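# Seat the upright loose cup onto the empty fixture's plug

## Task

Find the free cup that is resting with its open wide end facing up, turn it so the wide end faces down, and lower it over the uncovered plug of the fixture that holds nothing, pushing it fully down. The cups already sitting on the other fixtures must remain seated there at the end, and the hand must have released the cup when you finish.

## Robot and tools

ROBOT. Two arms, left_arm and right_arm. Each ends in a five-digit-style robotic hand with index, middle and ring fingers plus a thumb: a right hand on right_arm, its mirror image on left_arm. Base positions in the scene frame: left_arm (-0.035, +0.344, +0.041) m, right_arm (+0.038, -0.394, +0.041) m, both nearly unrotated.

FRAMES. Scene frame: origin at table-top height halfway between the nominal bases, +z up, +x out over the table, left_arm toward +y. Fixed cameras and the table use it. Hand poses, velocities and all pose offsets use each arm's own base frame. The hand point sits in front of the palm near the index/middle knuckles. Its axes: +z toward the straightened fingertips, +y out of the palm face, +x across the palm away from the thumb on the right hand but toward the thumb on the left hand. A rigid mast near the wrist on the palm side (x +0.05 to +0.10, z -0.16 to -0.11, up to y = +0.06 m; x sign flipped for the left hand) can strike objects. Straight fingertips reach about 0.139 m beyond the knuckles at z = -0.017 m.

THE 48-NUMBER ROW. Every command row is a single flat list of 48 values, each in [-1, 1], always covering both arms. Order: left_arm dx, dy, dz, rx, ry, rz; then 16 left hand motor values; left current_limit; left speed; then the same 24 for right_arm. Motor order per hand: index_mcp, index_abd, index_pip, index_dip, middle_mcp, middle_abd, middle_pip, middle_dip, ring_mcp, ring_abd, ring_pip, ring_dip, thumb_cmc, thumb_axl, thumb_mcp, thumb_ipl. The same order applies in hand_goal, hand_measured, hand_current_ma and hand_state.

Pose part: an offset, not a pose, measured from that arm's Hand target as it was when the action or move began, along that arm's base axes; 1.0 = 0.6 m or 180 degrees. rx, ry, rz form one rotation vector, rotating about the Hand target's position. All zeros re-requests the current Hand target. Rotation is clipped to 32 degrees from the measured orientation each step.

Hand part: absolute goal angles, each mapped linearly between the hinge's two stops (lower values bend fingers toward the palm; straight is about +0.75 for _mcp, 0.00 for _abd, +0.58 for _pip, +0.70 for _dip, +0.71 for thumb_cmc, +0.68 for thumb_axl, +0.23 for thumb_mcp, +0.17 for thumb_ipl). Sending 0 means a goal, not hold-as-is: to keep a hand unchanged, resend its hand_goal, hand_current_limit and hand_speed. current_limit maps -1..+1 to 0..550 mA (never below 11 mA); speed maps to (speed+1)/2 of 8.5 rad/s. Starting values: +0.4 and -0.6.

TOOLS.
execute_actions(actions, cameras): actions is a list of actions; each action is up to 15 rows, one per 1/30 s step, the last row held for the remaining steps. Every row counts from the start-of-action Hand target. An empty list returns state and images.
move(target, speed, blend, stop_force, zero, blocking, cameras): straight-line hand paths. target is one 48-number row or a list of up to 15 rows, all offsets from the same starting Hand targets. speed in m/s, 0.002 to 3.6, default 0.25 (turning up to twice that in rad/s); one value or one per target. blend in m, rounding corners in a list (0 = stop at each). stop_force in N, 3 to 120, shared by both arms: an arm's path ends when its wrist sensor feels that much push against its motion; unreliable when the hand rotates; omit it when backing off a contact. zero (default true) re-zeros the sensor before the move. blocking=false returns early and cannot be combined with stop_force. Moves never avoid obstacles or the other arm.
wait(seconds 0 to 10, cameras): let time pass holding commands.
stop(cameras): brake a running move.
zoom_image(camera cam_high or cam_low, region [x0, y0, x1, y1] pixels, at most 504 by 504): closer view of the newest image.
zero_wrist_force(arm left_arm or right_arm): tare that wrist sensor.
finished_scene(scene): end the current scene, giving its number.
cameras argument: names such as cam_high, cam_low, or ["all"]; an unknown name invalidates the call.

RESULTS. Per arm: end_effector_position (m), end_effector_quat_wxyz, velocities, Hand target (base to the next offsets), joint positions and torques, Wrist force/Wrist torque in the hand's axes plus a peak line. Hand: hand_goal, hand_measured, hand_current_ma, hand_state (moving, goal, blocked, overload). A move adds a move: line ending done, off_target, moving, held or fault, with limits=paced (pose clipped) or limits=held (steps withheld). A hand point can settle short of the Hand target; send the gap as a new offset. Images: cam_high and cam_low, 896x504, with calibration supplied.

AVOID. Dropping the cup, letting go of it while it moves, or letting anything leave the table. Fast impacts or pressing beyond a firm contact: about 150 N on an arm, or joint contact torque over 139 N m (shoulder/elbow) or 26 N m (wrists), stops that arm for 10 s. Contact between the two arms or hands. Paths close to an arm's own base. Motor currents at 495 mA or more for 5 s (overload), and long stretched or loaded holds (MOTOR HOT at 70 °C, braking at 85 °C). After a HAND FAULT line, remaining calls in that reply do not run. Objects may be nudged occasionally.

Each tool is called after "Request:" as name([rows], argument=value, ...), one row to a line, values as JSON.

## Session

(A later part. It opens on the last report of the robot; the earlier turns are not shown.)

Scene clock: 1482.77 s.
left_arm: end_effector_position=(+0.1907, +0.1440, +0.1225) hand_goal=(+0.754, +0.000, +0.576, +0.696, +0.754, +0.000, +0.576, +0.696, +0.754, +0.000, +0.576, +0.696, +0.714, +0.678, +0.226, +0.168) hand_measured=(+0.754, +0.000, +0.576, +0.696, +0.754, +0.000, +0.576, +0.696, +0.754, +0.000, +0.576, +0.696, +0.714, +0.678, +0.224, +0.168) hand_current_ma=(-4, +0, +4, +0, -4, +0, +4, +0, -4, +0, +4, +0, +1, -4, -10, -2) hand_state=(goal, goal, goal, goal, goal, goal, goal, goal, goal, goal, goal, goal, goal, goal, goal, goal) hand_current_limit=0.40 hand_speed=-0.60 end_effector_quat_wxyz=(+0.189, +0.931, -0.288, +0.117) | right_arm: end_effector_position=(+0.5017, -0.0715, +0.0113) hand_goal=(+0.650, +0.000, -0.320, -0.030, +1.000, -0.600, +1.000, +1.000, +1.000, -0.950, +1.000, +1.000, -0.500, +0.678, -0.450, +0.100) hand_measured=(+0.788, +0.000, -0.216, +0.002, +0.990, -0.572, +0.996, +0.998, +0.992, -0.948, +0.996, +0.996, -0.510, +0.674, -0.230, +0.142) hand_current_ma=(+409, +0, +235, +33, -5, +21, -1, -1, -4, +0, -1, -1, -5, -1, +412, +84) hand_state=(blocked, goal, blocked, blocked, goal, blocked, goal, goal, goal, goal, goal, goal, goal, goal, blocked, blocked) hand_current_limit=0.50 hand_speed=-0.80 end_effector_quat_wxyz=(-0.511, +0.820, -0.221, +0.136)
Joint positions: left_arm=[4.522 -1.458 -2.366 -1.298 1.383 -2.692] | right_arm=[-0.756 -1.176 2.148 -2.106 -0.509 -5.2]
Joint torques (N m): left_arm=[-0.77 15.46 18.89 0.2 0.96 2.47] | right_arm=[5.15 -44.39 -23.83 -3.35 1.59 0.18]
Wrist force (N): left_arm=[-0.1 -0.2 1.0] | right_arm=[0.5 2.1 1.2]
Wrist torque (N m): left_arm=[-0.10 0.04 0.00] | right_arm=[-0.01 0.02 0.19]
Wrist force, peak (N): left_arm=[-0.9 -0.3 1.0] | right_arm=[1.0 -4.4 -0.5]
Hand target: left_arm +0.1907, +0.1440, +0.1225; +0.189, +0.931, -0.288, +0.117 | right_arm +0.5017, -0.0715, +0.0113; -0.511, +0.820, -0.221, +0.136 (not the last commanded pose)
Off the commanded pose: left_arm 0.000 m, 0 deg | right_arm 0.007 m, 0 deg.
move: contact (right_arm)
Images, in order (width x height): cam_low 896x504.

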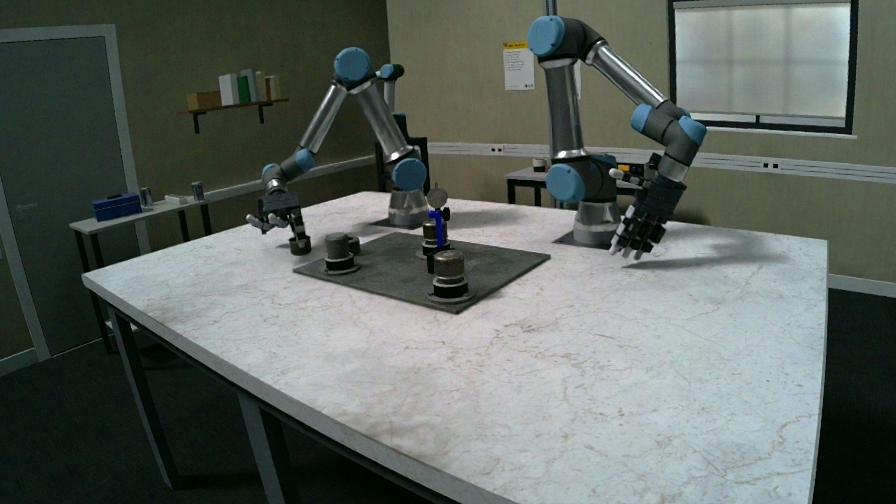

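Request:
move(target=[0,0,0,0,0,0,0.754,0,0.576,0.696,0.754,0,0.576,0.696,0.754,0,0.576,0.696,0.714,0.678,0.226,0.168,0.4,-0.6,0,0,-0.002,0,0,0,0.65,0,-0.32,-0.03,1,-0.6,1,1,1,-0.95,1,1,-0.5,0.678,-0.45,0.1,0.5,-0.8], speed=0.01)

Request:
move(target=[0,0,0,0,0,0,0.754,0,0.576,0.696,0.754,0,0.576,0.696,0.754,0,0.576,0.696,0.714,0.678,0.226,0.168,0.4,-0.6,0,0,0,0,0,0,0.92,0,-0.1,0.03,1,-0.6,1,1,1,-0.95,1,1,-0.5,0.678,-0.1,0.15,0.2,-0.8], speed=0.05)

Request:
move(target=[0,0,0,0,0,0,0.754,0,0.576,0.696,0.754,0,0.576,0.696,0.754,0,0.576,0.696,0.714,0.678,0.226,0.168,0.4,-0.6,0,0,0.2,0,0,0,0.92,0,-0.1,0.03,1,-0.6,1,1,1,-0.95,1,1,-0.5,0.678,-0.1,0.15,0.2,-0.6], speed=0.15, cameras=["cam_low", "cam_high"])

Request:
zoom_image(camera="cam_low", region=[270, 210, 330, 270])

Request:
zoom_image(camera="cam_high", region=[230, 190, 330, 270])

Scene clock: 1493.77 s.
left_arm: end_effector_position=(+0.1907, +0.1440, +0.1225) hand_goal=(+0.754, +0.000, +0.576, +0.696, +0.754, +0.000, +0.576, +0.696, +0.754, +0.000, +0.576, +0.696, +0.714, +0.678, +0.226, +0.168) hand_measured=(+0.754, +0.000, +0.576, +0.696, +0.754, +0.000, +0.576, +0.696, +0.754, +0.000, +0.576, +0.696, +0.714, +0.678, +0.224, +0.168) hand_current_ma=(-4, +0, +4, +0, -4, +0, +4, +0, -4, +0, +4, +0, +1, -4, -10, -2) hand_state=(goal, goal, goal, goal, goal, goal, goal, goal, goal, goal, goal, goal, goal, goal, goal, goal) hand_current_limit=0.40 hand_speed=-0.60 end_effector_quat_wxyz=(+0.189, +0.931, -0.288, +0.117) | right_arm: end_effector_position=(+0.5017, -0.0715, +0.0101) hand_goal=(+0.650, +0.000, -0.320, -0.030, +1.000, -0.600, +1.000, +1.000, +1.000, -0.950, +1.000, +1.000, -0.500, +0.678, -0.450, +0.100) hand_measured=(+0.788, +0.000, -0.216, -0.002, +0.990, -0.572, +0.996, +0.998, +0.992, -0.948, +0.996, +0.996, -0.510, +0.674, -0.230, +0.142) hand_current_ma=(+409, +0, +235, +25, -5, +21, -1, -1, -4, +0, -1, -1, -5, -1, +413, +84) hand_state=(blocked, goal, blocked, blocked, goal, blocked, goal, goal, goal, goal, goal, goal, goal, goal, blocked, blocked) hand_current_limit=0.50 hand_speed=-0.80 end_effector_quat_wxyz=(-0.511, +0.820, -0.221, +0.136)
Joint positions: left_arm=[4.522 -1.458 -2.366 -1.298 1.383 -2.692] | right_arm=[-0.756 -1.173 2.148 -2.11 -0.509 -5.2]
Joint torques (N m): left_arm=[1.03 14.63 19.2 0.24 1.1 2.45] | right_arm=[-6.27 -24.07 -2.27 -3 1.66 -0.64]
Wrist force (N): left_arm=[0.0 0.0 0.8] | right_arm=[1.0 -7.5 -3.4]
Wrist torque (N m): left_arm=[-0.07 0.02 0.00] | right_arm=[-0.04 -0.09 0.37]
Wrist force, peak (N): left_arm=[-0.6 -0.1 1.3] | right_arm=[0.7 -7.6 -3.6]
Hand target: left_arm +0.1907, +0.1440, +0.1225; +0.189, +0.931, -0.288, +0.117 | right_arm +0.5017, -0.0715, +0.0101; -0.511, +0.820, -0.221, +0.136
Off the commanded pose: left_arm 0.000 m, 0 deg | right_arm 0.000 m, 0 deg.
move: done

Scene clock: 1494.47 s.
left_arm: end_effector_position=(+0.1907, +0.1440, +0.1225) hand_goal=(+0.754, +0.000, +0.576, +0.696, +0.754, +0.000, +0.576, +0.696, +0.754, +0.000, +0.576, +0.696, +0.714, +0.678, +0.226, +0.168) hand_measured=(+0.754, +0.000, +0.576, +0.696, +0.754, +0.000, +0.576, +0.696, +0.754, +0.000, +0.576, +0.696, +0.714, +0.678, +0.224, +0.168) hand_current_ma=(-4, +0, +4, +0, -4, +0, +4, +0, -4, +0, +4, +0, +1, -4, -10, -2) hand_state=(goal, goal, goal, goal, goal, goal, goal, goal, goal, goal, goal, goal, goal, goal, goal, goal) hand_current_limit=0.40 hand_speed=-0.60 end_effector_quat_wxyz=(+0.189, +0.931, -0.288, +0.117) | right_arm: end_effector_position=(+0.5017, -0.0715, +0.0101) hand_goal=(+0.920, +0.000, -0.100, +0.030, +1.000, -0.600, +1.000, +1.000, +1.000, -0.950, +1.000, +1.000, -0.500, +0.678, -0.100, +0.150) hand_measured=(+0.900, +0.000, -0.106, +0.032, +0.990, -0.572, +0.996, +0.998, +0.992, -0.948, +0.996, +0.996, -0.504, +0.676, -0.102, +0.152) hand_current_ma=(-17, +0, -2, +0, -5, +21, -1, -1, -4, +0, -1, -1, -1, -1, +0, +1) hand_state=(blocked, goal, goal, goal, goal, blocked, goal, goal, goal, goal, goal, goal, goal, goal, goal, goal) hand_current_limit=0.20 hand_speed=-0.80 end_effector_quat_wxyz=(-0.511, +0.820, -0.221, +0.136)
Joint positions: left_arm=[4.522 -1.458 -2.366 -1.298 1.383 -2.692] | right_arm=[-0.756 -1.173 2.148 -2.11 -0.509 -5.2]
Joint torques (N m): left_arm=[0.53 13.5 18.52 0.23 1.14 2.51] | right_arm=[-6.33 -29.55 -7.04 -0.38 1.34 -0.67]
Wrist force (N): left_arm=[-0.4 -0.1 0.8] | right_arm=[0.4 0.0 0.3]
Wrist torque (N m): left_arm=[-0.08 0.08 -0.03] | right_arm=[-0.03 0.01 0.21]
Wrist force, peak (N): left_arm=[-0.9 -0.2 0.8] | right_arm=[0.9 -7.6 -3.7]
Hand target: left_arm +0.1907, +0.1440, +0.1225; +0.189, +0.931, -0.288, +0.117 | right_arm +0.5017, -0.0715, +0.0101; -0.511, +0.820, -0.221, +0.136
Off the commanded pose: left_arm 0.000 m, 0 deg | right_arm 0.000 m, 0 deg.
move: done

Scene clock: 1495.73 s.
left_arm: end_effector_position=(+0.1907, +0.1440, +0.1225) hand_goal=(+0.754, +0.000, +0.576, +0.696, +0.754, +0.000, +0.576, +0.696, +0.754, +0.000, +0.576, +0.696, +0.714, +0.678, +0.226, +0.168) hand_measured=(+0.754, +0.000, +0.576, +0.696, +0.754, +0.000, +0.576, +0.696, +0.754, +0.000, +0.576, +0.696, +0.714, +0.678, +0.224, +0.168) hand_current_ma=(-4, +0, +4, +0, -4, +0, +4, +0, -4, +0, +4, +0, +1, -4, -10, -2) hand_state=(goal, goal, goal, goal, goal, goal, goal, goal, goal, goal, goal, goal, goal, goal, goal, goal) hand_current_limit=0.40 hand_speed=-0.60 end_effector_quat_wxyz=(+0.189, +0.931, -0.288, +0.117) | right_arm: end_effector_position=(+0.5017, -0.0716, +0.1301) hand_goal=(+0.920, +0.000, -0.100, +0.030, +1.000, -0.600, +1.000, +1.000, +1.000, -0.950, +1.000, +1.000, -0.500, +0.678, -0.100, +0.150) hand_measured=(+0.902, +0.000, -0.106, +0.032, +0.990, -0.572, +0.996, +0.998, +0.992, -0.948, +0.996, +0.996, -0.504, +0.676, -0.102, +0.152) hand_current_ma=(-14, +0, -2, +0, -5, +21, -1, -1, -4, +0, -1, -1, -1, -1, +0, +1) hand_state=(goal, goal, goal, goal, goal, blocked, goal, goal, goal, goal, goal, goal, goal, goal, goal, goal) hand_current_limit=0.20 hand_speed=-0.60 end_effector_quat_wxyz=(-0.511, +0.820, -0.221, +0.137)
Joint positions: left_arm=[4.522 -1.458 -2.366 -1.298 1.383 -2.692] | right_arm=[-0.756 -1.409 2.042 -1.768 -0.509 -5.2]
Joint torques (N m): left_arm=[0.44 13.81 20.02 0.08 1.03 2.72] | right_arm=[-6.8 -34.77 -16.45 -0.6 -0.51 0.99]
Wrist force (N): left_arm=[-0.5 -0.3 1.1] | right_arm=[0.7 0.0 0.0]
Wrist torque (N m): left_arm=[-0.13 0.10 -0.04] | right_arm=[-0.01 -0.03 0.38]
Wrist force, peak (N): left_arm=[-0.7 -0.3 1.2] | right_arm=[0.4 1.8 1.0]
Hand target: left_arm +0.1907, +0.1440, +0.1225; +0.189, +0.931, -0.288, +0.117 | right_arm +0.5017, -0.0715, +0.1301; -0.511, +0.820, -0.221, +0.136
Off the commanded pose: left_arm 0.000 m, 0 deg | right_arm 0.000 m, 0 deg.
move: done

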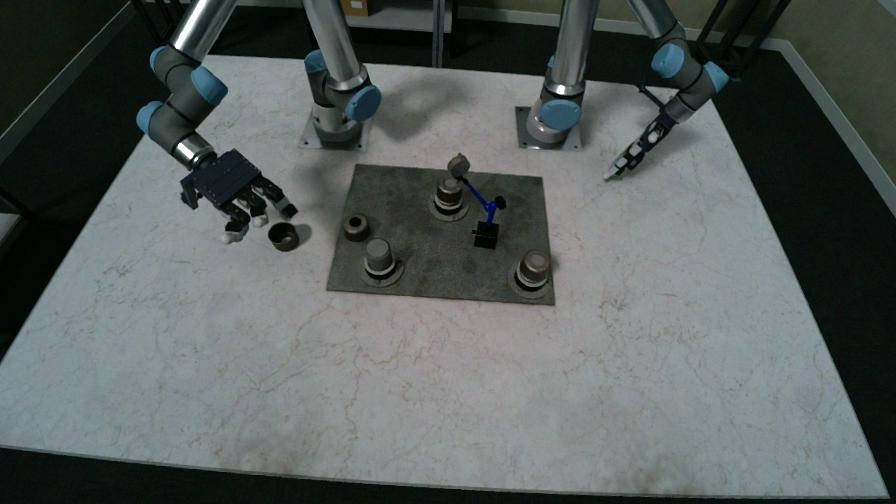

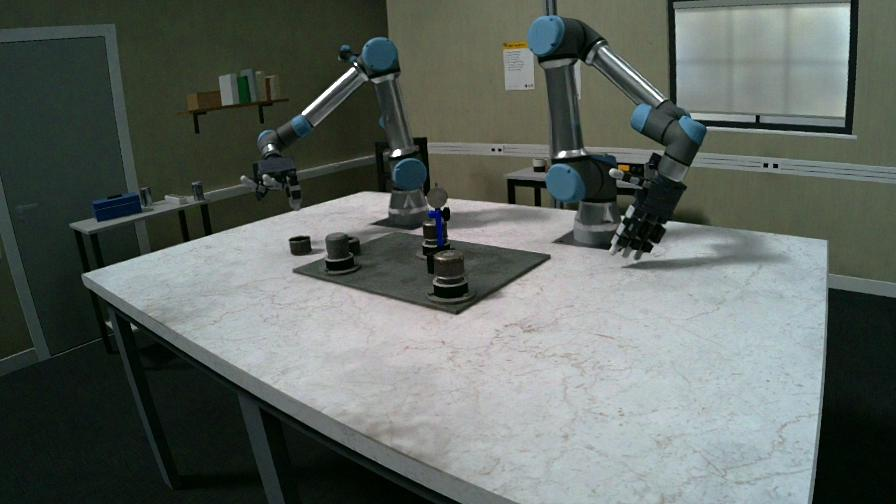

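Scaled by 8.400 from the camera's 896x504 image, which has a finer 1280x720 frame.

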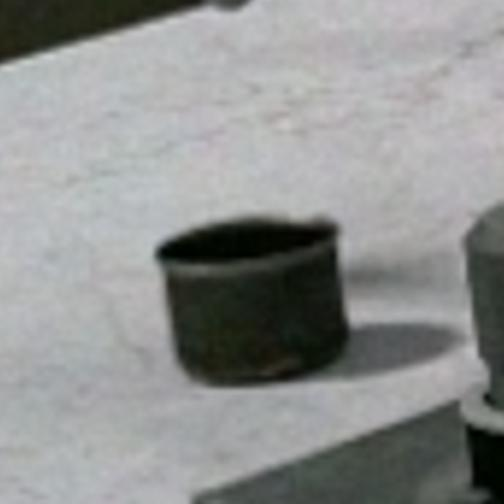

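Scaled by 5.040 from the camera's 896x504 image, which has a finer 1280x720 frame.

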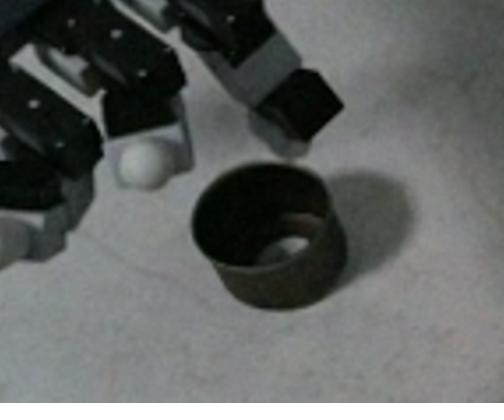

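Request:
move([
  [0,0,0,0,0,0,0.754,0,0.576,0.696,0.754,0,0.576,0.696,0.754,0,0.576,0.696,0.714,0.678,0.226,0.168,0.4,-0.6,0,0,-0.2,0,0,0,0.88,0,-0.13,0.02,1,-0.6,1,1,1,-0.95,1,1,-0.5,0.678,-0.17,0.142,0.2,-0.6],
  [0,0,0,0,0,0,0.754,0,0.576,0.696,0.754,0,0.576,0.696,0.754,0,0.576,0.696,0.714,0.678,0.226,0.168,0.4,-0.6,0,0,-0.2375,0,0,0,0.753,0,-0.299,-0.029,1,-0.6,1,1,1,-0.95,1,1,-0.5,0.678,-0.393,0.114,0.2,-0.8],
  [0,0,0,0,0,0,0.754,0,0.576,0.696,0.754,0,0.576,0.696,0.754,0,0.576,0.696,0.714,0.678,0.226,0.168,0.4,-0.6,0,0,-0.2375,0,0,0,0.65,0,-0.32,-0.03,1,-0.6,1,1,1,-0.95,1,1,-0.5,0.678,-0.45,0.1,0.5,-0.8],
], speed=[0.12, 0.03, 0.03], cameras=["cam_low"])

Request:
zoom_image(camera="cam_low", region=[270, 210, 330, 270])

Scene clock: 1525.17 s.
left_arm: end_effector_position=(+0.1907, +0.1440, +0.1225) hand_goal=(+0.754, +0.000, +0.576, +0.696, +0.754, +0.000, +0.576, +0.696, +0.754, +0.000, +0.576, +0.696, +0.714, +0.678, +0.226, +0.168) hand_measured=(+0.754, +0.000, +0.576, +0.696, +0.754, +0.000, +0.576, +0.696, +0.754, +0.000, +0.576, +0.696, +0.714, +0.678, +0.224, +0.168) hand_current_ma=(-4, +0, +4, +0, -4, +0, +4, +0, -4, +0, +4, +0, +1, -4, -10, -2) hand_state=(goal, goal, goal, goal, goal, goal, goal, goal, goal, goal, goal, goal, goal, goal, goal, goal) hand_current_limit=0.40 hand_speed=-0.60 end_effector_quat_wxyz=(+0.189, +0.931, -0.288, +0.117) | right_arm: end_effector_position=(+0.5017, -0.0715, -0.0124) hand_goal=(+0.650, +0.000, -0.320, -0.030, +1.000, -0.600, +1.000, +1.000, +1.000, -0.950, +1.000, +1.000, -0.500, +0.678, -0.450, +0.100) hand_measured=(+0.804, +0.000, -0.212, -0.014, +0.990, -0.572, +0.996, +0.998, +0.992, -0.948, +0.996, +0.996, -0.504, +0.676, -0.234, +0.140) hand_current_ma=(+413, +0, +249, +11, -5, +21, -1, -1, -4, +0, -1, -1, -1, -1, +412, +79) hand_state=(blocked, goal, blocked, goal, goal, blocked, goal, goal, goal, goal, goal, goal, goal, goal, blocked, blocked) hand_current_limit=0.50 hand_speed=-0.80 end_effector_quat_wxyz=(-0.511, +0.820, -0.221, +0.136)
Joint positions: left_arm=[4.522 -1.458 -2.366 -1.298 1.383 -2.692] | right_arm=[-0.756 -1.12 2.157 -2.172 -0.509 -5.2]
Joint torques (N m): left_arm=[0.39 14.9 19.29 0.38 1.14 2.53] | right_arm=[-8.01 -46.34 -22.66 0.04 2.14 1.12]
Wrist force (N): left_arm=[0.0 -0.3 1.0] | right_arm=[0.3 -0.7 -0.2]
Wrist torque (N m): left_arm=[-0.11 0.04 0.01] | right_arm=[0.02 -0.01 0.25]
Wrist force, peak (N): left_arm=[-0.3 0.0 1.4] | right_arm=[0.5 1.5 0.7]
Hand target: left_arm +0.1907, +0.1440, +0.1225; +0.189, +0.931, -0.288, +0.117 | right_arm +0.5017, -0.0715, -0.0124; -0.511, +0.820, -0.221, +0.136
Off the commanded pose: left_arm 0.000 m, 0 deg | right_arm 0.000 m, 0 deg.
move: done
Images, in order (width x height): cam_low 896x504.

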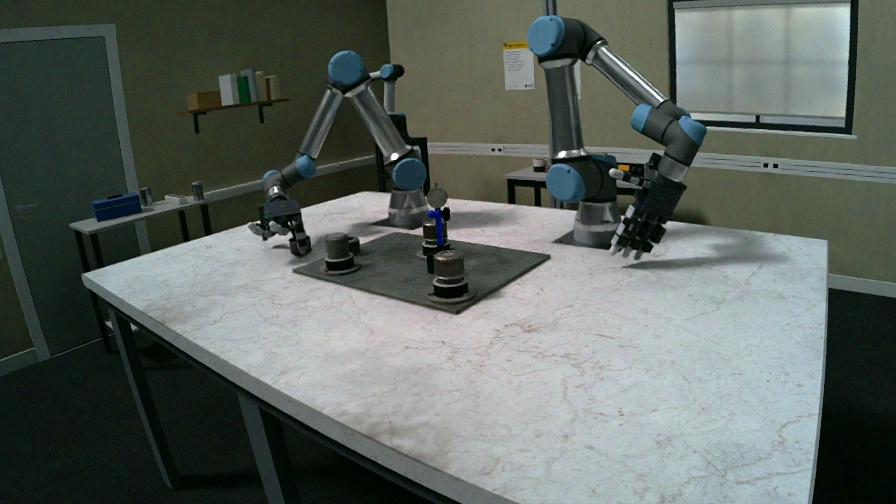

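Scaled by 8.400 from the camera's 896x504 image, which has a finer 1280x720 frame.

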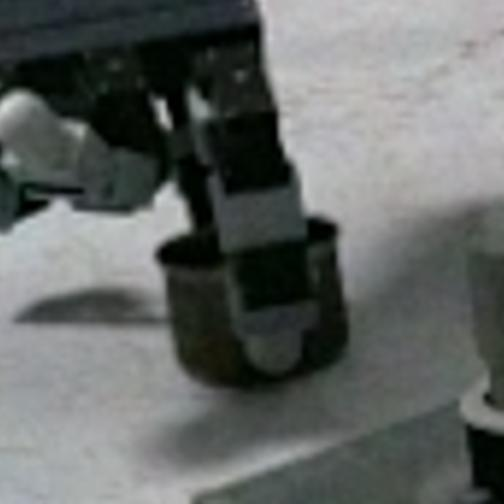

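Request:
move(target=[0,0,0,0,0,0,0.754,0,0.576,0.696,0.754,0,0.576,0.696,0.754,0,0.576,0.696,0.714,0.678,0.226,0.168,0.4,-0.6,0,0,0.2,0,0,0,0.65,0,-0.32,-0.03,1,-0.6,1,1,1,-0.95,1,1,-0.5,0.678,-0.45,0.1,0.5,-0.8], speed=0.15, cameras=["cam_low"])

Request:
zoom_image(camera="cam_low", region=[260, 170, 340, 250])

Scene clock: 1530.43 s.
left_arm: end_effector_position=(+0.1907, +0.1440, +0.1225) hand_goal=(+0.754, +0.000, +0.576, +0.696, +0.754, +0.000, +0.576, +0.696, +0.754, +0.000, +0.576, +0.696, +0.714, +0.678, +0.226, +0.168) hand_measured=(+0.754, +0.000, +0.576, +0.696, +0.754, +0.000, +0.576, +0.696, +0.754, +0.000, +0.576, +0.696, +0.714, +0.678, +0.224, +0.168) hand_current_ma=(-4, +0, +4, +0, -4, +0, +4, +0, -4, +0, +4, +0, +1, -4, -10, -2) hand_state=(goal, goal, goal, goal, goal, goal, goal, goal, goal, goal, goal, goal, goal, goal, goal, goal) hand_current_limit=0.40 hand_speed=-0.60 end_effector_quat_wxyz=(+0.189, +0.931, -0.288, +0.117) | right_arm: end_effector_position=(+0.5017, -0.0716, +0.1076) hand_goal=(+0.650, +0.000, -0.320, -0.030, +1.000, -0.600, +1.000, +1.000, +1.000, -0.950, +1.000, +1.000, -0.500, +0.678, -0.450, +0.100) hand_measured=(+0.794, +0.000, -0.212, -0.002, +0.990, -0.572, +0.996, +0.998, +0.992, -0.948, +0.996, +0.996, -0.506, +0.676, -0.234, +0.142) hand_current_ma=(+412, +0, +249, +27, -5, +21, -1, -1, -4, +0, -1, -1, -2, -1, +412, +82) hand_state=(blocked, goal, blocked, blocked, goal, blocked, goal, goal, goal, goal, goal, goal, goal, goal, blocked, blocked) hand_current_limit=0.50 hand_speed=-0.80 end_effector_quat_wxyz=(-0.511, +0.820, -0.221, +0.137)
Joint positions: left_arm=[4.522 -1.458 -2.366 -1.298 1.383 -2.692] | right_arm=[-0.756 -1.372 2.069 -1.832 -0.509 -5.2]
Joint torques (N m): left_arm=[0.98 15.17 18.99 0.3 1.23 2.64] | right_arm=[-8.09 -36.89 -12.29 -0.71 -0.01 1.12]
Wrist force (N): left_arm=[-0.6 -0.1 0.6] | right_arm=[0.8 2.3 1.1]
Wrist torque (N m): left_arm=[-0.05 0.10 -0.05] | right_arm=[0.00 -0.03 0.34]
Wrist force, peak (N): left_arm=[-0.6 0.0 1.2] | right_arm=[0.4 4.0 2.0]
Hand target: left_arm +0.1907, +0.1440, +0.1225; +0.189, +0.931, -0.288, +0.117 | right_arm +0.5017, -0.0715, +0.1076; -0.511, +0.820, -0.221, +0.136
Off the commanded pose: left_arm 0.000 m, 0 deg | right_arm 0.000 m, 0 deg.
move: done
Images, in order (width x height): cam_low 896x504.

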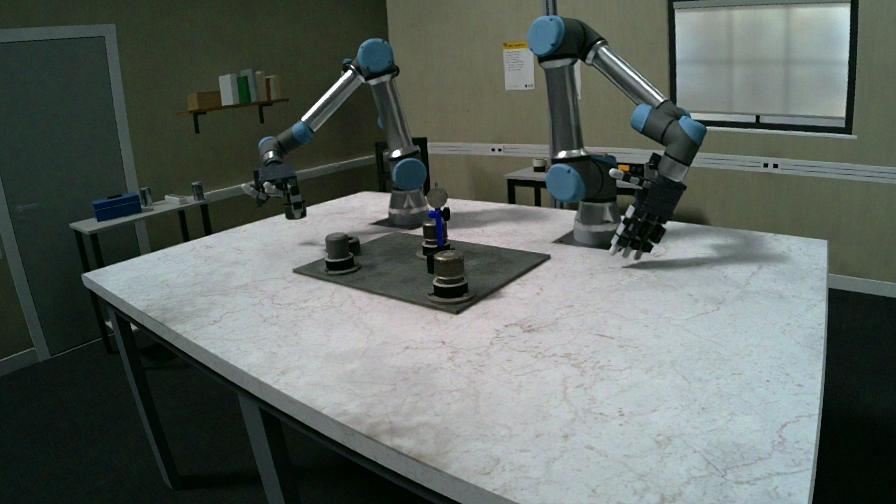

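Scaled by 6.300 from the camera's 896x504 image, which has a finer 1280x720 frame.

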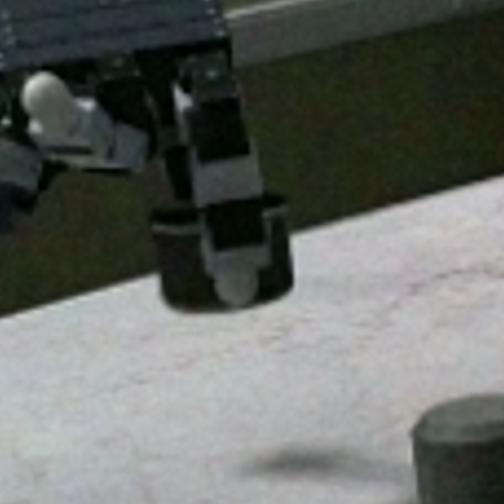

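Request:
move(target=[0,0,0,0,0,0,0.754,0,0.576,0.696,0.754,0,0.576,0.696,0.754,0,0.576,0.696,0.714,0.678,0.226,0.168,0.4,-0.6,0,0,-0.105,0.0556,0.0962,0,0.65,0,-0.32,-0.03,1,-0.6,1,1,1,-0.95,1,1,-0.5,0.678,-0.45,0.1,0.5,-0.8], speed=0.15, cameras=["cam_low"])

Request:
zoom_image(camera="cam_low", region=[260, 180, 340, 260])

Scene clock: 1549.67 s.
left_arm: end_effector_position=(+0.1907, +0.1440, +0.1225) hand_goal=(+0.754, +0.000, +0.576, +0.696, +0.754, +0.000, +0.576, +0.696, +0.754, +0.000, +0.576, +0.696, +0.714, +0.678, +0.226, +0.168) hand_measured=(+0.754, +0.000, +0.576, +0.696, +0.754, +0.000, +0.576, +0.696, +0.754, +0.000, +0.576, +0.696, +0.714, +0.678, +0.224, +0.168) hand_current_ma=(-4, +0, +4, +0, -4, +0, +4, +0, -4, +0, +4, +0, +1, -4, -10, -2) hand_state=(goal, goal, goal, goal, goal, goal, goal, goal, goal, goal, goal, goal, goal, goal, goal, goal) hand_current_limit=0.40 hand_speed=-0.60 end_effector_quat_wxyz=(+0.189, +0.931, -0.288, +0.117) | right_arm: end_effector_position=(+0.5017, -0.0715, +0.0446) hand_goal=(+0.650, +0.000, -0.320, -0.030, +1.000, -0.600, +1.000, +1.000, +1.000, -0.950, +1.000, +1.000, -0.500, +0.678, -0.450, +0.100) hand_measured=(+0.794, +0.000, -0.212, -0.002, +0.990, -0.572, +0.996, +0.998, +0.992, -0.948, +0.996, +0.996, -0.514, +0.672, -0.234, +0.142) hand_current_ma=(+413, +0, +249, +27, -5, +21, -1, -1, -4, +0, -1, -1, -9, -3, +412, +82) hand_state=(blocked, goal, blocked, blocked, goal, blocked, goal, goal, goal, goal, goal, goal, goal, goal, blocked, blocked) hand_current_limit=0.50 hand_speed=-0.80 end_effector_quat_wxyz=(-0.541, +0.783, -0.306, -0.008)
Joint positions: left_arm=[4.522 -1.458 -2.366 -1.298 1.383 -2.692] | right_arm=[-0.73 -1.124 1.918 -1.692 -0.56 -5.08]
Joint torques (N m): left_arm=[1.07 15.06 19.07 0.25 1.16 2.61] | right_arm=[-6.87 -36.91 -9.14 -2.83 3.54 -0.62]
Wrist force (N): left_arm=[-0.4 0.1 1.1] | right_arm=[1.2 2.1 1.3]
Wrist torque (N m): left_arm=[-0.07 0.08 -0.03] | right_arm=[0.00 0.08 0.25]
Wrist force, peak (N): left_arm=[-0.3 -0.2 1.4] | right_arm=[1.5 2.9 1.8]
Hand target: left_arm +0.1907, +0.1440, +0.1225; +0.189, +0.931, -0.288, +0.117 | right_arm +0.5017, -0.0715, +0.0446; -0.541, +0.783, -0.306, -0.008
Off the commanded pose: left_arm 0.000 m, 0 deg | right_arm 0.000 m, 0 deg.
move: done
Images, in order (width x height): cam_low 896x504.

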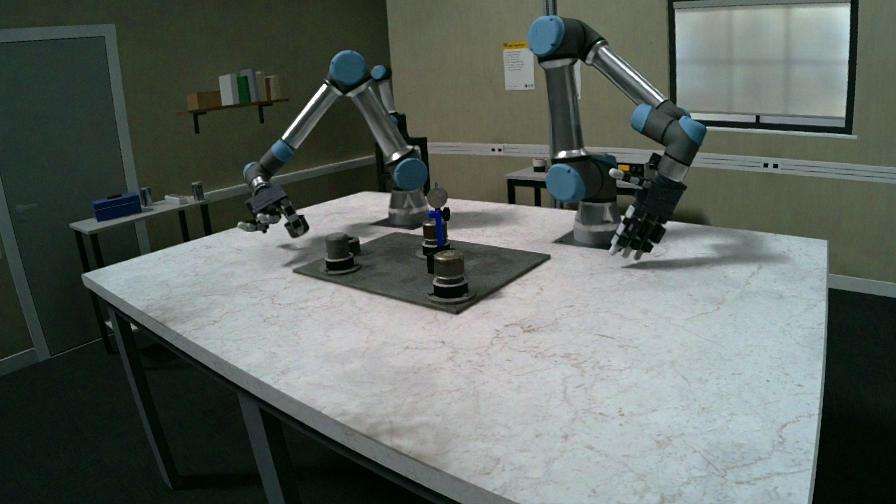

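Scaled by 6.300 from the camera's 896x504 image, which has a finer 1280x720 frame.

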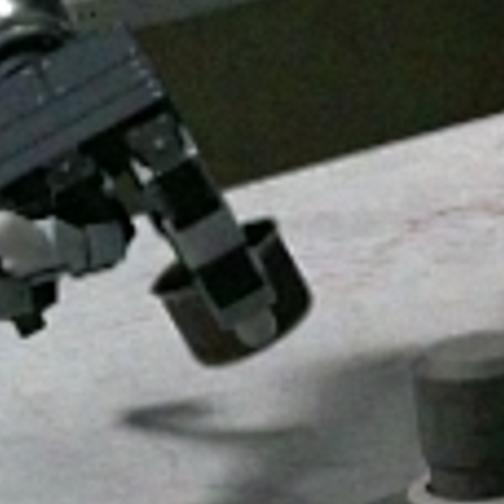

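Request:
execute_actions(actions=[])

Scene clock: 1574.90 s.
left_arm: end_effector_position=(+0.1907, +0.1440, +0.1225) hand_goal=(+0.754, +0.000, +0.576, +0.696, +0.754, +0.000, +0.576, +0.696, +0.754, +0.000, +0.576, +0.696, +0.714, +0.678, +0.226, +0.168) hand_measured=(+0.754, +0.000, +0.576, +0.696, +0.754, +0.000, +0.576, +0.696, +0.754, +0.000, +0.576, +0.696, +0.714, +0.678, +0.224, +0.168) hand_current_ma=(-4, +0, +4, +0, -4, +0, +4, +0, -4, +0, +4, +0, +1, -4, -10, -2) hand_state=(goal, goal, goal, goal, goal, goal, goal, goal, goal, goal, goal, goal, goal, goal, goal, goal) hand_current_limit=0.40 hand_speed=-0.60 end_effector_quat_wxyz=(+0.189, +0.931, -0.288, +0.117) | right_arm: end_effector_position=(+0.5017, -0.0715, +0.0446) hand_goal=(+0.650, +0.000, -0.320, -0.030, +1.000, -0.600, +1.000, +1.000, +1.000, -0.950, +1.000, +1.000, -0.500, +0.678, -0.450, +0.100) hand_measured=(+0.794, +0.000, -0.212, -0.002, +0.990, -0.572, +0.996, +0.998, +0.992, -0.948, +0.996, +0.996, -0.514, +0.672, -0.234, +0.142) hand_current_ma=(+412, +0, +249, +27, -5, +21, -1, -1, -4, +0, -1, -1, -9, -3, +412, +82) hand_state=(blocked, goal, blocked, blocked, goal, blocked, goal, goal, goal, goal, goal, goal, goal, goal, blocked, blocked) hand_current_limit=0.50 hand_speed=-0.80 end_effector_quat_wxyz=(-0.541, +0.783, -0.306, -0.008)
Joint positions: left_arm=[4.522 -1.458 -2.366 -1.298 1.383 -2.692] | right_arm=[-0.73 -1.124 1.918 -1.692 -0.56 -5.08]
Joint velocities: within noise
Joint torques (N m): left_arm=[1.9 15.52 19.44 0.29 1.15 2.56] | right_arm=[-7.82 -30.46 -5.55 0.01 3.38 0.9]
Wrist force (N): left_arm=[-0.3 0.0 1.0] | right_arm=[1.0 2.3 1.5]
Wrist torque (N m): left_arm=[-0.09 0.06 -0.02] | right_arm=[0.01 0.10 0.23]
Wrist force, peak (N): left_arm=[-0.6 -0.2 1.2] | right_arm=[1.2 2.4 1.6]
Hand target: left_arm +0.1907, +0.1440, +0.1225; +0.189, +0.931, -0.288, +0.117 | right_arm +0.5017, -0.0715, +0.0446; -0.541, +0.783, -0.306, -0.008
Off the commanded pose: left_arm 0.000 m, 0 deg | right_arm 0.000 m, 0 deg.

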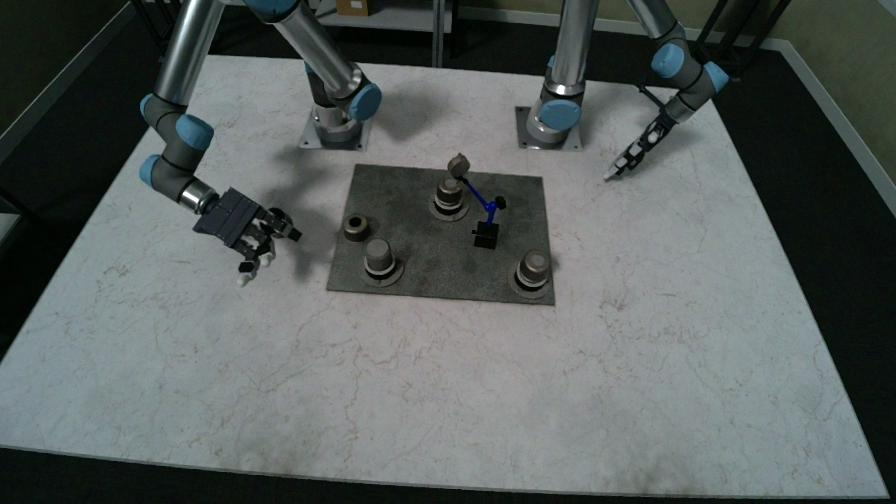

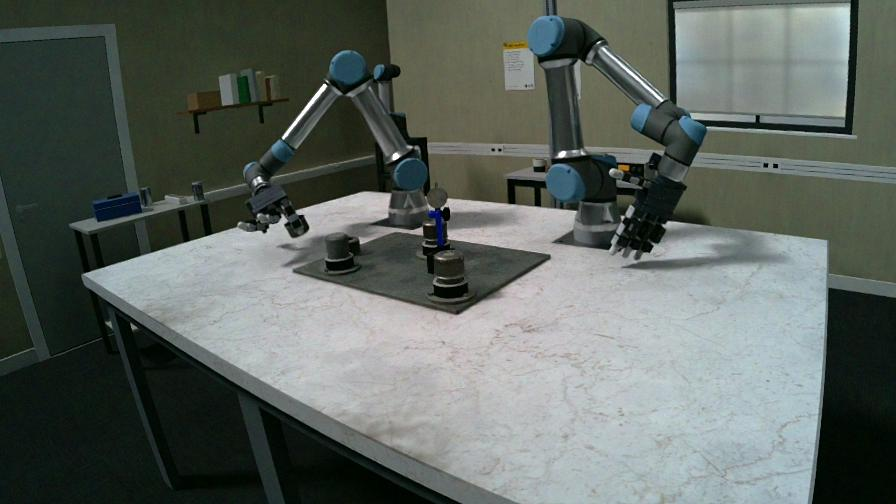

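Request:
zoom_image(camera="cam_high", region=[220, 190, 320, 290])

Request:
zoom_image(camera="cam_low", region=[225, 160, 345, 260])

Scaled by 5.040 from the camera's 896x504 image, which has a finer 1280x720 frame.

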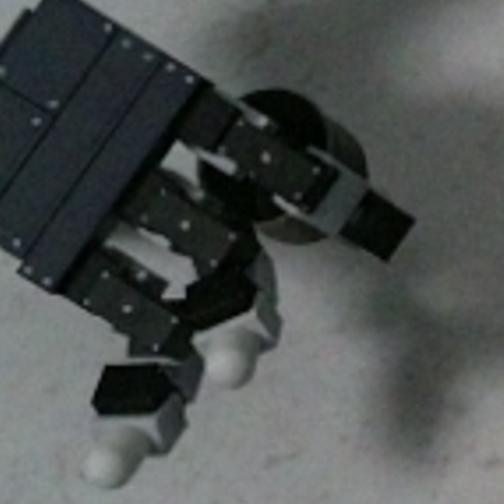

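Scaled by 4.200 from the camera's 896x504 image, which has a finer 1280x720 frame.

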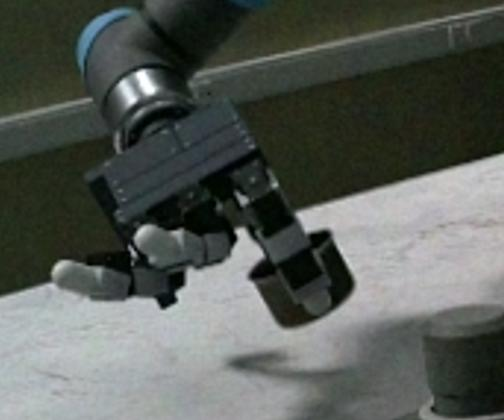

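Request:
move([
  [0,0,0,0,0,0,0.754,0,0.576,0.696,0.754,0,0.576,0.696,0.754,0,0.576,0.696,0.714,0.678,0.226,0.168,0.4,-0.6, 0,0,-0.023,0,0,0, 0.65,0,-0.32,-0.03,1,-0.6,1,1,1,-0.95,1,1,-0.5,0.678,-0.45,0.1,0.5,-0.8],
], speed=0.05)

Request:
execute_actions([
  [[0,0,0,0,0,0,0.754,0,0.576,0.696,0.754,0,0.576,0.696,0.754,0,0.576,0.696,0.714,0.678,0.226,0.168,0.4,-0.6, 0,0,0,0,0,0, 0.65,0,-0.32,-0.03,1,-0.6,1,1,1,-0.95,1,1,-0.5,0.678,-0.45,0.1,0.2,-0.8]],
], cameras=["cam_low"])

Request:
zoom_image(camera="cam_low", region=[225, 160, 345, 260])

Scene clock: 1584.33 s.
left_arm: end_effector_position=(+0.1907, +0.1440, +0.1225) hand_goal=(+0.754, +0.000, +0.576, +0.696, +0.754, +0.000, +0.576, +0.696, +0.754, +0.000, +0.576, +0.696, +0.714, +0.678, +0.226, +0.168) hand_measured=(+0.754, +0.000, +0.576, +0.696, +0.754, +0.000, +0.576, +0.696, +0.754, +0.000, +0.576, +0.696, +0.714, +0.678, +0.224, +0.168) hand_current_ma=(-4, +0, +4, +0, -4, +0, +4, +0, -4, +0, +4, +0, +1, -4, -10, -2) hand_state=(goal, goal, goal, goal, goal, goal, goal, goal, goal, goal, goal, goal, goal, goal, goal, goal) hand_current_limit=0.40 hand_speed=-0.60 end_effector_quat_wxyz=(+0.189, +0.931, -0.288, +0.117) | right_arm: end_effector_position=(+0.5016, -0.0715, +0.0307) hand_goal=(+0.650, +0.000, -0.320, -0.030, +1.000, -0.600, +1.000, +1.000, +1.000, -0.950, +1.000, +1.000, -0.500, +0.678, -0.450, +0.100) hand_measured=(+0.794, +0.000, -0.212, -0.002, +0.990, -0.572, +0.996, +0.998, +0.992, -0.948, +0.996, +0.996, -0.514, +0.672, -0.234, +0.142) hand_current_ma=(+412, +0, +249, +27, -5, +21, -1, -1, -4, +0, -1, -1, -9, -3, +412, +82) hand_state=(blocked, goal, blocked, blocked, goal, blocked, goal, goal, goal, goal, goal, goal, goal, goal, blocked, blocked) hand_current_limit=0.50 hand_speed=-0.80 end_effector_quat_wxyz=(-0.541, +0.783, -0.306, -0.008) end_effector_velocity=(+0.000, +0.001, +0.002) end_effector_angular_velocity=(+0.002, +0.002, +0.000)
Joint positions: left_arm=[4.522 -1.458 -2.366 -1.298 1.383 -2.692] | right_arm=[-0.73 -1.098 1.927 -1.726 -0.56 -5.08]
Joint velocities: left_arm=[within noise] | right_arm=[0 -0.003 0 0.006 0.001 0.001]
Joint torques (N m): left_arm=[0.05 15.58 20.3 0.37 1.02 2.67] | right_arm=[-5.63 -51.13 -19.17 1.04 2.69 -0.02]
Wrist force (N): left_arm=[-0.5 -0.2 0.7] | right_arm=[1.0 2.2 1.3]
Wrist torque (N m): left_arm=[-0.08 0.09 -0.04] | right_arm=[0.01 0.10 0.23]
Wrist force, peak (N): left_arm=[-0.3 -0.4 1.2] | right_arm=[1.3 2.6 1.5]
Hand target: left_arm +0.1907, +0.1440, +0.1225; +0.189, +0.931, -0.288, +0.117 | right_arm +0.5017, -0.0715, +0.0308; -0.541, +0.783, -0.306, -0.008
Off the commanded pose: left_arm 0.000 m, 0 deg | right_arm 0.000 m, 0 deg.
move: done

Scene clock: 1585.03 s.
left_arm: end_effector_position=(+0.1907, +0.1440, +0.1225) hand_goal=(+0.754, +0.000, +0.576, +0.696, +0.754, +0.000, +0.576, +0.696, +0.754, +0.000, +0.576, +0.696, +0.714, +0.678, +0.226, +0.168) hand_measured=(+0.754, +0.000, +0.576, +0.696, +0.754, +0.000, +0.576, +0.696, +0.754, +0.000, +0.576, +0.696, +0.714, +0.678, +0.224, +0.168) hand_current_ma=(-4, +0, +4, +0, -4, +0, +4, +0, -4, +0, +4, +0, +1, -4, -10, -2) hand_state=(goal, goal, goal, goal, goal, goal, goal, goal, goal, goal, goal, goal, goal, goal, goal, goal) hand_current_limit=0.40 hand_speed=-0.60 end_effector_quat_wxyz=(+0.189, +0.931, -0.288, +0.117) | right_arm: end_effector_position=(+0.5017, -0.0715, +0.0308) hand_goal=(+0.650, +0.000, -0.320, -0.030, +1.000, -0.600, +1.000, +1.000, +1.000, -0.950, +1.000, +1.000, -0.500, +0.678, -0.450, +0.100) hand_measured=(+0.794, +0.000, -0.212, -0.002, +0.990, -0.572, +0.996, +0.998, +0.992, -0.948, +0.996, +0.996, -0.514, +0.672, -0.234, +0.142) hand_current_ma=(+330, +0, +249, +27, -5, +21, -1, -1, -4, +0, -1, -1, -9, -3, +330, +82) hand_state=(blocked, goal, blocked, blocked, goal, blocked, goal, goal, goal, goal, goal, goal, goal, goal, blocked, blocked) hand_current_limit=0.20 hand_speed=-0.80 end_effector_quat_wxyz=(-0.541, +0.783, -0.306, -0.008)
Joint positions: left_arm=[4.522 -1.458 -2.366 -1.298 1.383 -2.692] | right_arm=[-0.73 -1.099 1.927 -1.726 -0.56 -5.08]
Joint torques (N m): left_arm=[0.51 15.23 19.2 0.18 1.07 2.72] | right_arm=[-0.27 -52.29 -24.69 0.78 3.14 1.14]
Wrist force (N): left_arm=[-0.5 -0.1 1.2] | right_arm=[1.2 2.1 1.2]
Wrist torque (N m): left_arm=[-0.11 0.10 -0.03] | right_arm=[0.01 0.07 0.25]
Wrist force, peak (N): left_arm=[-0.5 -0.1 1.2] | right_arm=[1.1 2.2 1.4]
Hand target: left_arm +0.1907, +0.1440, +0.1225; +0.189, +0.931, -0.288, +0.117 | right_arm +0.5017, -0.0715, +0.0308; -0.541, +0.783, -0.306, -0.008
Off the commanded pose: left_arm 0.000 m, 0 deg | right_arm 0.000 m, 0 deg.
Images, in order (width x height): cam_low 896x504.

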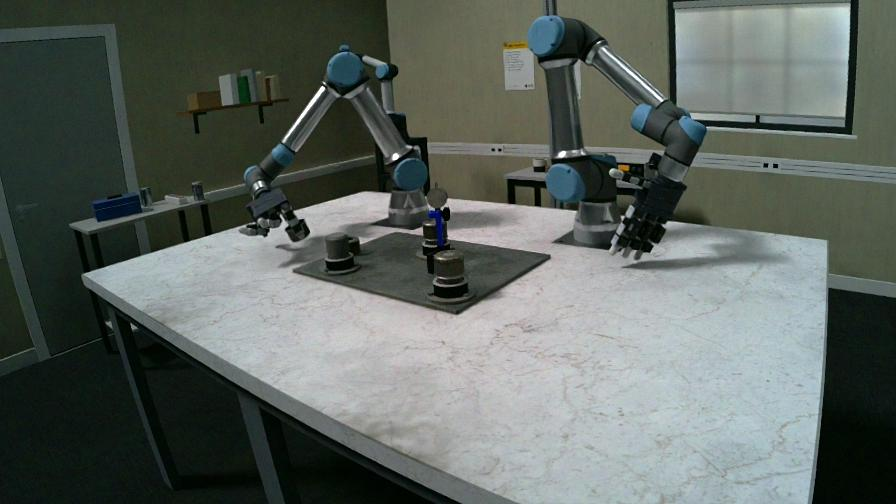

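Scaled by 4.200 from the camera's 896x504 image, which has a finer 1280x720 frame.

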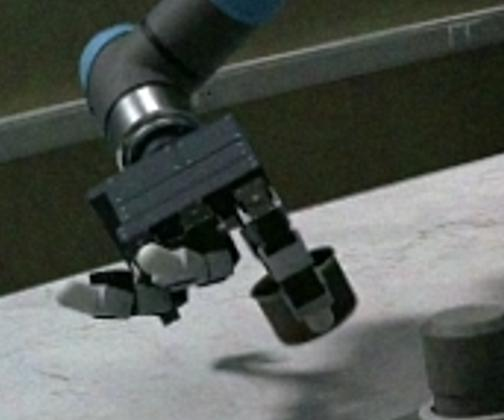

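Request:
execute_actions([
  [[0,0,0,0,0,0,0.754,0,0.576,0.696,0.754,0,0.576,0.696,0.754,0,0.576,0.696,0.714,0.678,0.226,0.168,0.4,-0.6, 0,0,0,0,0,0, 0.65,0,-0.32,-0.03,1,-0.6,1,1,1,-0.95,1,1,-0.5,0.678,-0.45,0.1,-0.1,-0.8]],
], cameras=["cam_low"])

Request:
zoom_image(camera="cam_low", region=[225, 160, 345, 260])

Request:
execute_actions([
  [[0,0,0,0,0,0,0.754,0,0.576,0.696,0.754,0,0.576,0.696,0.754,0,0.576,0.696,0.714,0.678,0.226,0.168,0.4,-0.6, 0,0,0,0,0,0, 0.65,0,-0.32,-0.03,1,-0.6,1,1,1,-0.95,1,1,-0.5,0.678,-0.45,0.1,-0.3,-0.8]],
], cameras=["cam_low"])

Request:
zoom_image(camera="cam_low", region=[225, 160, 345, 260])

Scene clock: 1591.50 s.
left_arm: end_effector_position=(+0.1907, +0.1440, +0.1225) hand_goal=(+0.754, +0.000, +0.576, +0.696, +0.754, +0.000, +0.576, +0.696, +0.754, +0.000, +0.576, +0.696, +0.714, +0.678, +0.226, +0.168) hand_measured=(+0.754, +0.000, +0.576, +0.696, +0.754, +0.000, +0.576, +0.696, +0.754, +0.000, +0.576, +0.696, +0.714, +0.678, +0.224, +0.168) hand_current_ma=(-4, +0, +4, +0, -4, +0, +4, +0, -4, +0, +4, +0, +1, -4, -10, -2) hand_state=(goal, goal, goal, goal, goal, goal, goal, goal, goal, goal, goal, goal, goal, goal, goal, goal) hand_current_limit=0.40 hand_speed=-0.60 end_effector_quat_wxyz=(+0.189, +0.931, -0.288, +0.117) | right_arm: end_effector_position=(+0.5017, -0.0715, +0.0308) hand_goal=(+0.650, +0.000, -0.320, -0.030, +1.000, -0.600, +1.000, +1.000, +1.000, -0.950, +1.000, +1.000, -0.500, +0.678, -0.450, +0.100) hand_measured=(+0.794, +0.000, -0.212, -0.002, +0.990, -0.572, +0.996, +0.998, +0.992, -0.948, +0.996, +0.996, -0.514, +0.672, -0.234, +0.142) hand_current_ma=(+247, +0, +248, +27, -5, +21, -1, -1, -4, +0, -1, -1, -9, -3, +248, +82) hand_state=(blocked, goal, blocked, blocked, goal, blocked, goal, goal, goal, goal, goal, goal, goal, goal, blocked, blocked) hand_current_limit=-0.10 hand_speed=-0.80 end_effector_quat_wxyz=(-0.541, +0.783, -0.306, -0.008)
Joint positions: left_arm=[4.522 -1.458 -2.366 -1.298 1.383 -2.692] | right_arm=[-0.73 -1.099 1.927 -1.726 -0.56 -5.08]
Joint torques (N m): left_arm=[0 14.12 19.88 0.27 1.01 2.68] | right_arm=[4.11 -51.32 -25.83 0.78 2.87 1.06]
Wrist force (N): left_arm=[-0.4 -0.1 0.9] | right_arm=[1.1 2.1 1.5]
Wrist torque (N m): left_arm=[-0.09 0.09 -0.03] | right_arm=[-0.01 0.08 0.23]
Wrist force, peak (N): left_arm=[-0.8 -0.2 1.1] | right_arm=[1.1 2.3 1.5]
Hand target: left_arm +0.1907, +0.1440, +0.1225; +0.189, +0.931, -0.288, +0.117 | right_arm +0.5017, -0.0715, +0.0308; -0.541, +0.783, -0.306, -0.008
Off the commanded pose: left_arm 0.000 m, 0 deg | right_arm 0.000 m, 0 deg.
Images, in order (width x height): cam_low 896x504.

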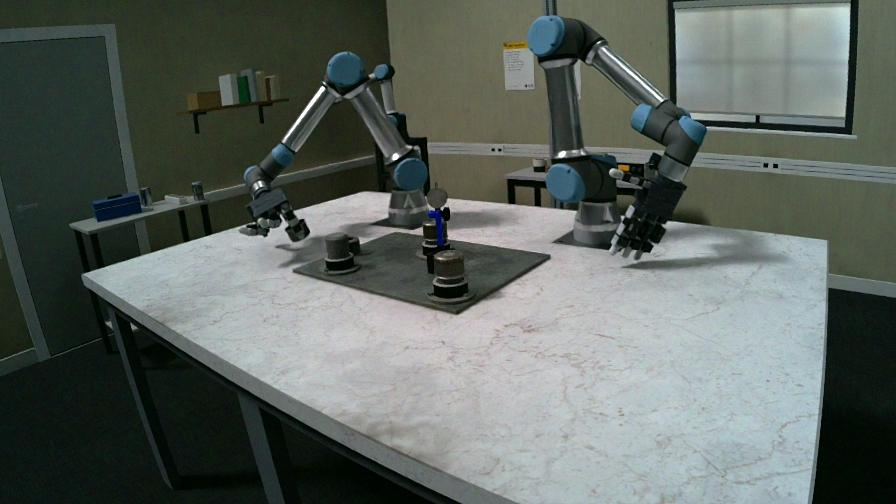

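Scaled by 4.200 from the camera's 896x504 image, which has a finer 1280x720 frame.

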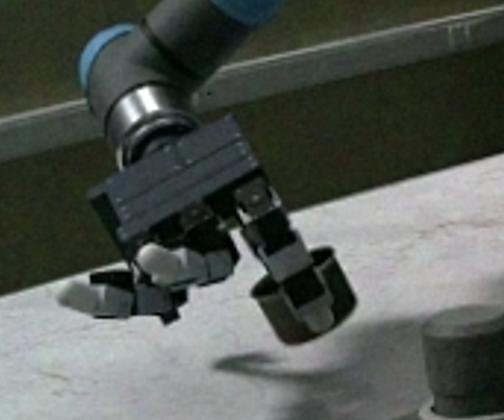

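Scene clock: 1592.20 s.
left_arm: end_effector_position=(+0.1907, +0.1440, +0.1225) hand_goal=(+0.754, +0.000, +0.576, +0.696, +0.754, +0.000, +0.576, +0.696, +0.754, +0.000, +0.576, +0.696, +0.714, +0.678, +0.226, +0.168) hand_measured=(+0.754, +0.000, +0.576, +0.696, +0.754, +0.000, +0.576, +0.696, +0.754, +0.000, +0.576, +0.696, +0.714, +0.678, +0.224, +0.168) hand_current_ma=(-4, +0, +4, +0, -4, +0, +4, +0, -4, +0, +4, +0, +1, -4, -10, -2) hand_state=(goal, goal, goal, goal, goal, goal, goal, goal, goal, goal, goal, goal, goal, goal, goal, goal) hand_current_limit=0.40 hand_speed=-0.60 end_effector_quat_wxyz=(+0.189, +0.931, -0.288, +0.117) | right_arm: end_effector_position=(+0.5017, -0.0715, +0.0308) hand_goal=(+0.650, +0.000, -0.320, -0.030, +1.000, -0.600, +1.000, +1.000, +1.000, -0.950, +1.000, +1.000, -0.500, +0.678, -0.450, +0.100) hand_measured=(+0.794, +0.000, -0.212, -0.002, +0.990, -0.572, +0.996, +0.998, +0.992, -0.948, +0.996, +0.996, -0.514, +0.672, -0.234, +0.142) hand_current_ma=(+193, +0, +193, +27, -5, +21, -1, -1, -4, +0, -1, -1, -9, -3, +193, +82) hand_state=(blocked, goal, blocked, blocked, goal, blocked, goal, goal, goal, goal, goal, goal, goal, goal, blocked, blocked) hand_current_limit=-0.30 hand_speed=-0.80 end_effector_quat_wxyz=(-0.541, +0.783, -0.306, -0.008)
Joint positions: left_arm=[4.522 -1.458 -2.366 -1.298 1.383 -2.692] | right_arm=[-0.73 -1.099 1.927 -1.726 -0.56 -5.08]
Joint torques (N m): left_arm=[0.53 15.09 19.78 0.31 1.07 2.48] | right_arm=[6.6 -50.83 -24.6 0.45 3.05 0.8]
Wrist force (N): left_arm=[-0.2 -0.5 1.0] | right_arm=[1.0 2.0 1.3]
Wrist torque (N m): left_arm=[-0.16 0.06 -0.01] | right_arm=[-0.01 0.10 0.22]
Wrist force, peak (N): left_arm=[-0.6 0.2 1.3] | right_arm=[1.1 2.3 1.4]
Hand target: left_arm +0.1907, +0.1440, +0.1225; +0.189, +0.931, -0.288, +0.117 | right_arm +0.5017, -0.0715, +0.0308; -0.541, +0.783, -0.306, -0.008
Off the commanded pose: left_arm 0.000 m, 0 deg | right_arm 0.000 m, 0 deg.
Images, in order (width x height): cam_low 896x504.

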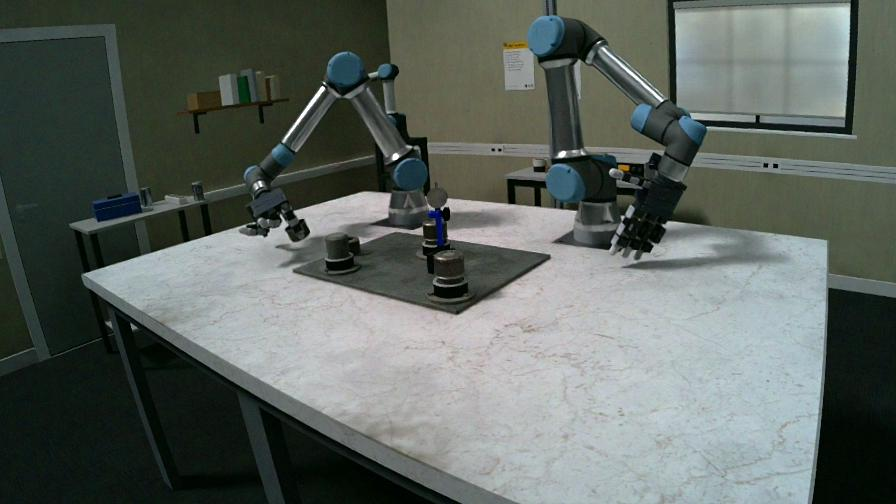

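Scaled by 4.200 from the camera's 896x504 image, which has a finer 1280x720 frame.

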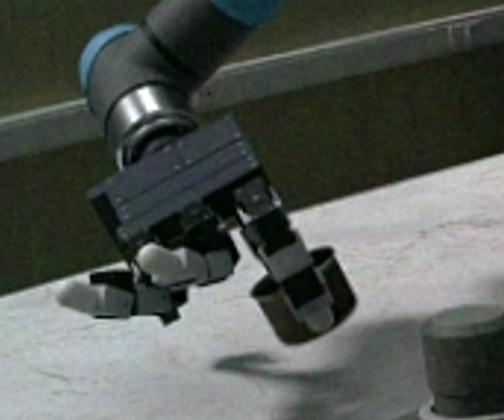

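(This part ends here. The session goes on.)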